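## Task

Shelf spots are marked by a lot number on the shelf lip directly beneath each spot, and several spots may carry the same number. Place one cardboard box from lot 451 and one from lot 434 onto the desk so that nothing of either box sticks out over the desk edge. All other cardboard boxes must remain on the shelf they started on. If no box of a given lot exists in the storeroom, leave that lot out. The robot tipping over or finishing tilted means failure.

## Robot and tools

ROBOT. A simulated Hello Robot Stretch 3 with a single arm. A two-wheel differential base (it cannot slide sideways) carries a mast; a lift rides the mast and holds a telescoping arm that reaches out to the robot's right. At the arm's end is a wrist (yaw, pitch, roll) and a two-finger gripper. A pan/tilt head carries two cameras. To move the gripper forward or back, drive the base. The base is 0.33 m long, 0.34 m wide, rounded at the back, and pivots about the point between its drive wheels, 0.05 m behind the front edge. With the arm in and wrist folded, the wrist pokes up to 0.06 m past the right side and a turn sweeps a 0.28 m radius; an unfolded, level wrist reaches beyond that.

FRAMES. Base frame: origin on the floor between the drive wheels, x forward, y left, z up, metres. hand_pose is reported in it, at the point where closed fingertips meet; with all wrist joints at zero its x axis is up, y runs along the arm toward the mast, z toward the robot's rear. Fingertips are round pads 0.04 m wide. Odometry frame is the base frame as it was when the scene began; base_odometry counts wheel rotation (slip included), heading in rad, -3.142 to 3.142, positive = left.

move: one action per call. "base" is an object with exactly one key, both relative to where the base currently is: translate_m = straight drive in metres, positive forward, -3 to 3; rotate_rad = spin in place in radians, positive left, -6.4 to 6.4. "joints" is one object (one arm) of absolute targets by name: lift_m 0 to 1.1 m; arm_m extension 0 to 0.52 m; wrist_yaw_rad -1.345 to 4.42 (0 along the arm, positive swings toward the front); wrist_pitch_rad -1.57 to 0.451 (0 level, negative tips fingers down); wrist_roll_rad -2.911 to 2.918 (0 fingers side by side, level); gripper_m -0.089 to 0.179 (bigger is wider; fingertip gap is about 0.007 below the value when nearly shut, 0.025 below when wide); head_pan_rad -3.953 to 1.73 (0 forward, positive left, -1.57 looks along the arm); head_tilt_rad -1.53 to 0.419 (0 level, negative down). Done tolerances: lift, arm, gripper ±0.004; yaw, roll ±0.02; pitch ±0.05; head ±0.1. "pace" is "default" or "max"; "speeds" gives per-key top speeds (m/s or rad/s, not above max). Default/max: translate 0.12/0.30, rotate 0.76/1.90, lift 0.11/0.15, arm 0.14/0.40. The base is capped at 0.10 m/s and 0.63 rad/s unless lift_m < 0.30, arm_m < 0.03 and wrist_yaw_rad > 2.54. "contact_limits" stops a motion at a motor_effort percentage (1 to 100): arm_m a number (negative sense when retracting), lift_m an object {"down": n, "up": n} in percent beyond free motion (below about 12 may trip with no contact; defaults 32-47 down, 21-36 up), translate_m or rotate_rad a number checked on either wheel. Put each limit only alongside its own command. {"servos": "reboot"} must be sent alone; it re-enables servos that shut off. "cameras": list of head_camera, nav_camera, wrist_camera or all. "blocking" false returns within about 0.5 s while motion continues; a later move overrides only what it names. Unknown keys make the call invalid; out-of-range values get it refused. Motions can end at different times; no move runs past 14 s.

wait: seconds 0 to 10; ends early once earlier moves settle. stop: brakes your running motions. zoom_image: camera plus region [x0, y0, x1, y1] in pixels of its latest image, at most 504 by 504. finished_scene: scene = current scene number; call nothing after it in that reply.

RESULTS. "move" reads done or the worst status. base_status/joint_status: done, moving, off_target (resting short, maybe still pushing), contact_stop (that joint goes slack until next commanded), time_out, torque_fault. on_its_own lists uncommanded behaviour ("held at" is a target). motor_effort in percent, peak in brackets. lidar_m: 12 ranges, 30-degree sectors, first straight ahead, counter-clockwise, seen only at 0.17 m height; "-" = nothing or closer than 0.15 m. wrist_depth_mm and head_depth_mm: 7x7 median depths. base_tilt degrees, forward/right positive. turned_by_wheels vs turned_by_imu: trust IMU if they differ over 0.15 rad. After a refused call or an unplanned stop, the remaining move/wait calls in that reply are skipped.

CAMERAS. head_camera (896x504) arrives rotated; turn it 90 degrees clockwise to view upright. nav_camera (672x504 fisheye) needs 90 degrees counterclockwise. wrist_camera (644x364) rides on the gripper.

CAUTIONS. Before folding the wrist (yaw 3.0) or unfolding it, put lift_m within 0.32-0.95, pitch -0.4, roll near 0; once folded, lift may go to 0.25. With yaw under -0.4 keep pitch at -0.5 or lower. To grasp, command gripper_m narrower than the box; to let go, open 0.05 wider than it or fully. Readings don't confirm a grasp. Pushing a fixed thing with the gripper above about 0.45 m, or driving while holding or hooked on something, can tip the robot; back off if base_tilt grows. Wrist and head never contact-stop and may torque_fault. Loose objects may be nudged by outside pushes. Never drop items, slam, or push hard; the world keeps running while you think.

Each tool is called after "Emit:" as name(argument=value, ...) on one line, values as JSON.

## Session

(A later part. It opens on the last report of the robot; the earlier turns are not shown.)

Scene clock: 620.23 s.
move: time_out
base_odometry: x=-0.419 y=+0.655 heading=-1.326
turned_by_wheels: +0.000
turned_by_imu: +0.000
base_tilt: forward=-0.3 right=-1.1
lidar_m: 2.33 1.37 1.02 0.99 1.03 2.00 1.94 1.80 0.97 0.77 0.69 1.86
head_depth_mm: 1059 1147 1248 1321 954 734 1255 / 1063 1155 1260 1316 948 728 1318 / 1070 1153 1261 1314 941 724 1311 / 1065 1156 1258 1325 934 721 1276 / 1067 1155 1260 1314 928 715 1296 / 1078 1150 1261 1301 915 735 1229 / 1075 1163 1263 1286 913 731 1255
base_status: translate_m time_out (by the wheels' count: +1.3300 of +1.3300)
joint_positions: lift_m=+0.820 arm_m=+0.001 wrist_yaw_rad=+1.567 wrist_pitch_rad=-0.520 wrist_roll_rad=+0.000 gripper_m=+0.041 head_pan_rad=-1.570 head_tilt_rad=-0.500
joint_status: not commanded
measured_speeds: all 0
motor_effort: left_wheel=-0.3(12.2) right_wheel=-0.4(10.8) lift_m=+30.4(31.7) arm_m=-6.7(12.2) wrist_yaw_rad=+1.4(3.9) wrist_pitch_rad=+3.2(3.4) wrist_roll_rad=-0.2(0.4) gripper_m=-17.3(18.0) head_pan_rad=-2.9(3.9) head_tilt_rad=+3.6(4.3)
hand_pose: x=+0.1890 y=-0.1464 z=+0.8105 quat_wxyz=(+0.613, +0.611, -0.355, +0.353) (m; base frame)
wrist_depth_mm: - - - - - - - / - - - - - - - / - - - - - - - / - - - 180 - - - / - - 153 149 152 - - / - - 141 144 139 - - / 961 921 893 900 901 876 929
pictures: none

Emit:
move(joints={"wrist_yaw_rad": 0.0}, cameras=["head_camera"])

Emit:
move(joints={"arm_m": 0.375})

Emit:
move(joints={"lift_m": 0.73}, speeds={"lift_m": 0.03}, contact_limits={"lift_m": {"down": 13}}, cameras=["head_camera", "wrist_camera"])

Scene clock: 629.00 s.
move: done
base_odometry: x=-0.419 y=+0.655 heading=-1.326
turned_by_wheels: +0.000
turned_by_imu: +0.000
base_tilt: forward=-0.3 right=-1.1
lidar_m: 2.33 1.37 1.02 0.99 1.04 2.00 1.94 1.79 0.97 0.77 0.69 1.86
head_depth_mm: 1063 1150 1244 1320 956 732 1260 / 1062 1156 1256 1318 947 729 1319 / 1065 1156 1252 1316 940 725 495 / 1068 1154 1252 1331 934 718 480 / 1067 1153 1261 1319 925 714 1205 / 1070 1163 1261 1301 921 730 1237 / 1076 1162 1266 1295 909 733 1251
base_status: not commanded
joint_positions: lift_m=+0.820 arm_m=+0.001 wrist_yaw_rad=+0.003 wrist_pitch_rad=-0.520 wrist_roll_rad=+0.000 gripper_m=+0.041 head_pan_rad=-1.570 head_tilt_rad=-0.500
joint_status: all done
measured_speeds: all 0
motor_effort: left_wheel=-0.7(1.1) right_wheel=-0.6(1.1) lift_m=+30.2(31.1) arm_m=-5.3(5.9) wrist_yaw_rad=-4.0(6.6) wrist_pitch_rad=+3.3(3.3) wrist_roll_rad=-0.2(0.3) gripper_m=-16.8(17.8) head_pan_rad=-3.3(3.6) head_tilt_rad=+4.3(4.8)
hand_pose: x=-0.0209 y=-0.3559 z=+0.8105 quat_wxyz=(+0.684, +0.183, -0.683, -0.181) (m; base frame)
wrist_depth_mm: - - - - - - - / - - - - - - - / - - - - - - - / - - - 174 173 - - / - - 153 149 152 - - / - - 141 144 139 - - / 946 909 904 900 907 901 928
pictures: head_camera (sideways)
camera_calibration:
head_camera: T_world_to_cam=[[-0.0466171, 0.432321, -0.900514, 1.18756], [0.997505, -0.0276992, -0.064936, 0.0780435], [-0.0530167, -0.901294, -0.429951, 0.515475], [0, 0, 0, 1]] pos_world=[0.0048409, -0.0466526, 1.29612]

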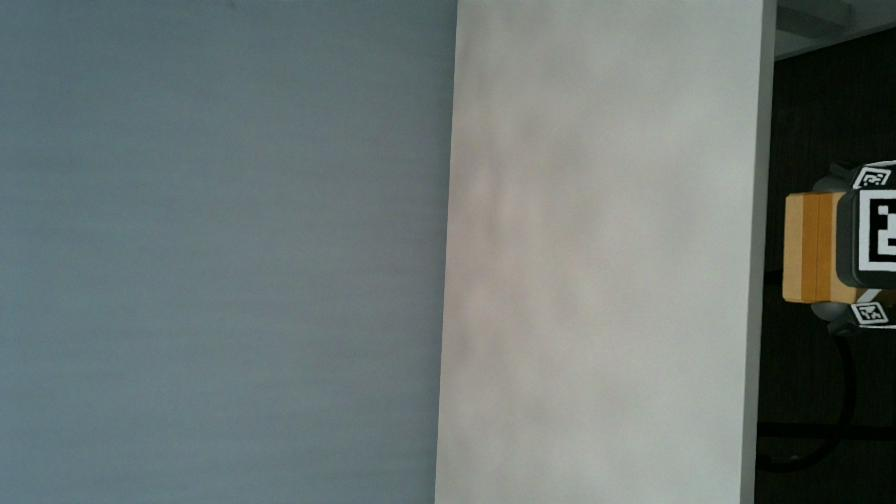

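Scene clock: 632.97 s.
move: done
base_odometry: x=-0.419 y=+0.655 heading=-1.326
turned_by_wheels: +0.000
turned_by_imu: +0.000
base_tilt: forward=-0.3 right=-1.2
lidar_m: 2.33 1.37 1.02 0.99 1.03 2.00 1.94 1.79 0.98 0.77 0.69 1.86
head_depth_mm: 1063 1147 1249 1309 959 360 290 / 1068 1147 1256 1316 432 353 1296 / 1065 1152 1258 1326 529 723 1309 / 1065 1156 1258 1322 552 720 1272 / 1069 1155 1260 1310 924 714 1293 / 1072 1158 1265 1301 915 732 1231 / 1078 1159 1262 1290 912 730 1258
base_status: not commanded
joint_positions: lift_m=+0.820 arm_m=+0.375 wrist_yaw_rad=+0.003 wrist_pitch_rad=-0.520 wrist_roll_rad=+0.000 gripper_m=+0.041 head_pan_rad=-1.570 head_tilt_rad=-0.500
joint_status: all done
measured_speeds: all 0
motor_effort: left_wheel=-0.5(0.8) right_wheel=-0.4(1.2) lift_m=+29.9(31.2) arm_m=+13.5(15.0) wrist_yaw_rad=-3.9(5.1) wrist_pitch_rad=+3.3(3.4) wrist_roll_rad=+0.2(0.3) gripper_m=-17.4(18.0) head_pan_rad=-2.9(3.8) head_tilt_rad=+3.4(5.1)
hand_pose: x=-0.0209 y=-0.7303 z=+0.8104 quat_wxyz=(+0.684, +0.183, -0.683, -0.181) (m; base frame)
wrist_depth_mm: - - - - - - - / - - - - - - - / - - - - - - - / - - - 174 173 - - / - - 153 149 150 - - / - - 141 144 139 - - / - - 128 163 158 106 -
pictures: none

Scene clock: 636.40 s.
move: done
base_odometry: x=-0.419 y=+0.655 heading=-1.326
turned_by_wheels: +0.000
turned_by_imu: +0.000
base_tilt: forward=-0.2 right=-1.4
lidar_m: 2.33 1.37 1.02 0.99 1.03 1.99 1.94 1.79 0.97 0.77 0.69 1.86
head_depth_mm: 1066 1151 1246 1318 957 731 1241 / 1068 1154 1244 1327 949 457 367 / 1064 1153 1253 1327 592 669 1307 / 1073 1154 1253 1313 683 674 1270 / 1072 1159 1258 1320 929 716 1294 / 1077 1158 1273 1312 918 734 1231 / 1076 1160 1270 1293 914 731 1255
base_status: not commanded
joint_positions: lift_m=+0.730 arm_m=+0.375 wrist_yaw_rad=+0.002 wrist_pitch_rad=-0.424 wrist_roll_rad=+0.000 gripper_m=+0.041 head_pan_rad=-1.570 head_tilt_rad=-0.500
joint_status: all done
measured_speeds: all 0
on_its_own: wrist_pitch_rad is at rest, and its effort (-14.3) is outside its rest range (-8 to +12)
motor_effort: left_wheel=-0.3(0.9) right_wheel=-0.8(1.5) lift_m=+12.7(28.6) arm_m=+10.4(13.6) wrist_yaw_rad=-2.6(4.5) wrist_pitch_rad=-14.3(15.3) wrist_roll_rad=-0.2(0.4) gripper_m=-17.6(17.9) head_pan_rad=-3.1(3.6) head_tilt_rad=+2.7(5.0)
contact_limits: lift_m down 13 (down: maximum 72; up: maximum 65)
hand_pose: x=-0.0210 y=-0.7436 z=+0.7413 quat_wxyz=(+0.692, +0.150, -0.691, -0.148) (m; base frame)
wrist_depth_mm: - - - - - - - / - - - - - - - / - - - - - - - / - - 164 163 156 - - / - - 136 135 144 - - / - - 139 144 137 - - / - - - - - 107 -
pictures: head_camera (sideways), wrist_camera
camera_calibration:
head_camera: T_world_to_cam=[[-0.0466262, 0.43212, -0.90061, 1.18768], [0.997505, -0.0277097, -0.0649379, 0.0780455], [-0.0530166, -0.90139, -0.429749, 0.515209], [0, 0, 0, 1]] pos_world=[0.00484087, -0.0466535, 1.29612]
wrist_camera: T_world_to_cam=[[-0.998917, -0.0387822, -0.0257172, -0.0241695], [-0.00189463, 0.586088, -0.810245, 1.0689], [0.0464956, -0.809319, -0.585527, -0.000643456], [0, 0, 0, 1]] pos_world=[-0.0220882, -0.627927, 0.865071]

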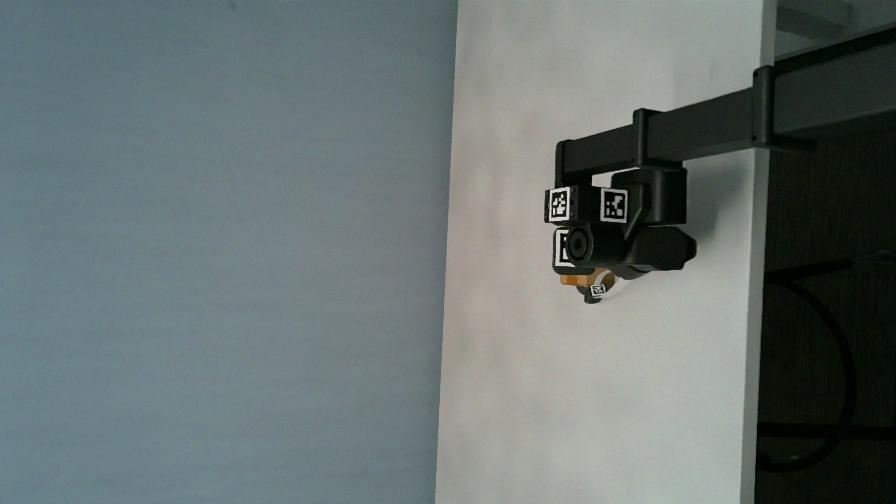

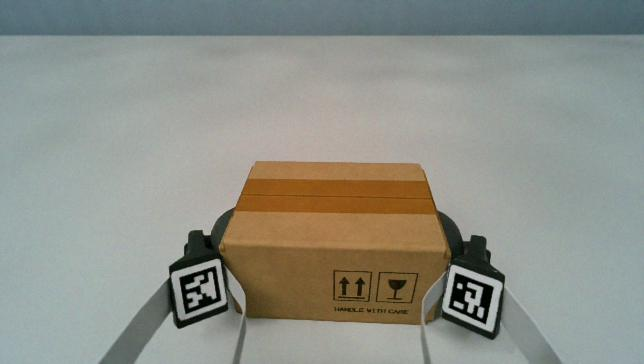

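Emit:
move(joints={"lift_m": 0.743})

Emit:
move(joints={"gripper_m": 0.179}, cameras=["wrist_camera"])

Emit:
move(joints={"arm_m": 0.0}, cameras=["nav_camera", "head_camera"])

Scene clock: 642.03 s.
move: done
base_odometry: x=-0.419 y=+0.655 heading=-1.326
turned_by_wheels: +0.000
turned_by_imu: +0.000
base_tilt: forward=-0.3 right=-1.0
lidar_m: 2.33 1.37 1.02 0.99 1.04 2.00 1.94 1.79 0.97 0.77 0.69 1.85
head_depth_mm: 1066 1143 1250 1311 959 733 1234 / 1064 1154 1251 1322 950 441 355 / 1060 1154 1256 1315 565 678 1315 / 1066 1152 1256 1323 620 677 1266 / 1072 1158 1263 1330 928 716 1297 / 1067 1155 1264 1301 921 733 1241 / 1070 1162 1265 1287 915 730 1251
base_status: not commanded
joint_positions: lift_m=+0.743 arm_m=+0.375 wrist_yaw_rad=+0.002 wrist_pitch_rad=-0.470 wrist_roll_rad=+0.000 gripper_m=+0.041 head_pan_rad=-1.570 head_tilt_rad=-0.500
joint_status: all done
measured_speeds: all 0
motor_effort: left_wheel=-0.6(0.6) right_wheel=-1.0(1.1) lift_m=+28.6(30.2) arm_m=+7.3(8.1) wrist_yaw_rad=-3.2(3.2) wrist_pitch_rad=-5.9(14.4) wrist_roll_rad=-0.1(0.3) gripper_m=-17.6(17.6) head_pan_rad=-2.5(3.5) head_tilt_rad=+2.1(3.3)
hand_pose: x=-0.0211 y=-0.7375 z=+0.7442 quat_wxyz=(+0.688, +0.166, -0.687, -0.164) (m; base frame)
wrist_depth_mm: - - - - - - - / - - - - - - - / - - - - - - - / - - 164 163 156 - - / - - 138 137 144 - - / - - 140 145 138 - - / - - - - - 106 -
pictures: none

Scene clock: 643.97 s.
move: done
base_odometry: x=-0.419 y=+0.655 heading=-1.326
turned_by_wheels: +0.000
turned_by_imu: +0.000
base_tilt: forward=-0.4 right=-1.3
lidar_m: 2.33 1.37 1.02 0.99 1.04 2.00 1.94 1.79 0.97 0.77 0.69 1.85
head_depth_mm: 1067 1149 1257 1318 954 733 1234 / 1063 1153 1255 1319 945 440 356 / 1069 1156 1263 1325 564 677 1311 / 1073 1152 1255 1324 625 675 1264 / 1070 1157 1263 1321 924 717 1296 / 1072 1164 1264 1307 921 735 1228 / 1074 1162 1262 1289 914 730 1260
base_status: not commanded
joint_positions: lift_m=+0.743 arm_m=+0.375 wrist_yaw_rad=+0.002 wrist_pitch_rad=-0.511 wrist_roll_rad=+0.000 gripper_m=+0.179 head_pan_rad=-1.570 head_tilt_rad=-0.500
joint_status: all done
measured_speeds: all 0
motor_effort: left_wheel=-0.2(0.9) right_wheel=-0.3(1.3) lift_m=+22.9(28.9) arm_m=+5.3(7.4) wrist_yaw_rad=-2.9(4.1) wrist_pitch_rad=+1.5(6.1) wrist_roll_rad=-0.4(0.4) gripper_m=+0.8(84.0) head_pan_rad=-2.7(3.4) head_tilt_rad=+2.6(3.1)
hand_pose: x=-0.0211 y=-0.7317 z=+0.7354 quat_wxyz=(+0.685, +0.180, -0.684, -0.178) (m; base frame)
wrist_depth_mm: - - - - - - - / - - - - - - - / - - - 170 - - - / - - - 147 142 - - / - 142 135 136 134 - - / - 126 - 151 147 - - / - - - - - - 105
pictures: wrist_camera
camera_calibration:
wrist_camera: T_world_to_cam=[[-0.998926, -0.0363316, -0.0287632, -0.0198587], [-0.0019934, 0.653829, -0.75664, 1.06739], [0.0462962, -0.75577, -0.653199, 0.0945703], [0, 0, 0, 1]] pos_world=[-0.0220879, -0.627139, 0.868833]

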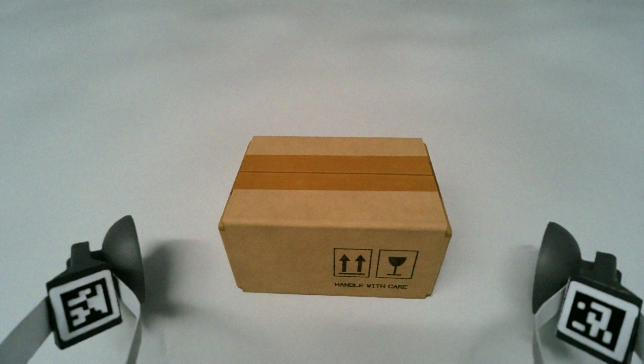

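Scene clock: 647.93 s.
move: done
base_odometry: x=-0.419 y=+0.655 heading=-1.326
turned_by_wheels: +0.000
turned_by_imu: +0.000
base_tilt: forward=-0.3 right=-1.2
lidar_m: 2.34 1.37 1.02 0.99 1.04 2.00 1.94 1.80 0.97 0.77 0.69 1.85
head_depth_mm: 1062 1149 1248 1315 960 730 1262 / 1070 1149 1248 1319 946 730 1319 / 1067 1152 1249 1322 941 725 1314 / 1064 1156 1257 1325 853 718 1284 / 1070 1154 1256 1320 924 715 1295 / 1070 1166 1260 1302 921 735 1230 / 1075 1158 1268 1286 913 729 1258
base_status: not commanded
joint_positions: lift_m=+0.743 arm_m=+0.001 wrist_yaw_rad=+0.002 wrist_pitch_rad=-0.512 wrist_roll_rad=+0.000 gripper_m=+0.179 head_pan_rad=-1.570 head_tilt_rad=-0.500
joint_status: all done
measured_speeds: all 0
motor_effort: left_wheel=-0.4(0.9) right_wheel=+0.1(1.3) lift_m=+28.7(31.4) arm_m=-13.0(14.7) wrist_yaw_rad=-2.1(3.5) wrist_pitch_rad=+1.8(1.8) wrist_roll_rad=+0.1(0.3) gripper_m=+0.6(1.1) head_pan_rad=-2.7(3.4) head_tilt_rad=+1.7(2.8)
hand_pose: x=-0.0211 y=-0.3572 z=+0.7352 quat_wxyz=(+0.685, +0.180, -0.683, -0.179) (m; base frame)
wrist_depth_mm: - - - 427 - - - / - - - - - - - / - - - - - - - / - - - - - - - / - - - - - - - / 123 937 950 990 975 954 956 / - 871 869 856 868 841 105
pictures: head_camera (sideways), nav_camera (sideways)
camera_calibration:
head_camera: T_world_to_cam=[[-0.0466262, 0.43212, -0.90061, 1.18768], [0.997505, -0.0277097, -0.0649379, 0.0780455], [-0.0530166, -0.90139, -0.429749, 0.515209], [0, 0, 0, 1]] pos_world=[0.00484087, -0.0466535, 1.29612]
nav_camera: T_world_to_cam=[[0.0173531, -0.455902, 0.889861, -1.11504], [-0.999791, -0.0175215, 0.0105201, 0.0426205], [0.0107956, -0.889858, -0.456111, 0.546732], [0, 0, 0, 1]] pos_world=[0.0560588, -0.0210902, 1.24116]

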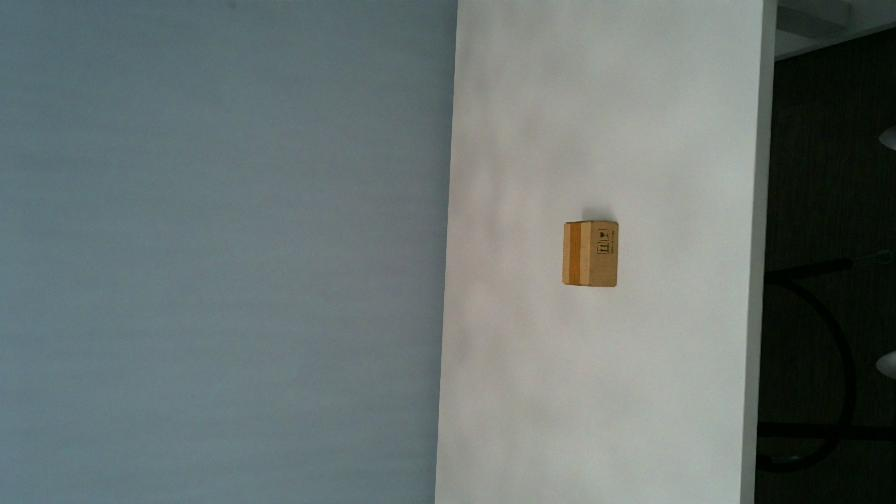

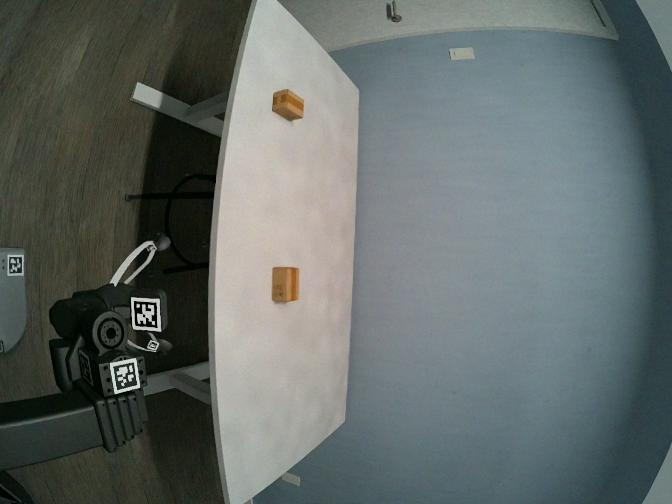

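Emit:
finished_scene(scene=2)

The scene is finished: the task was done.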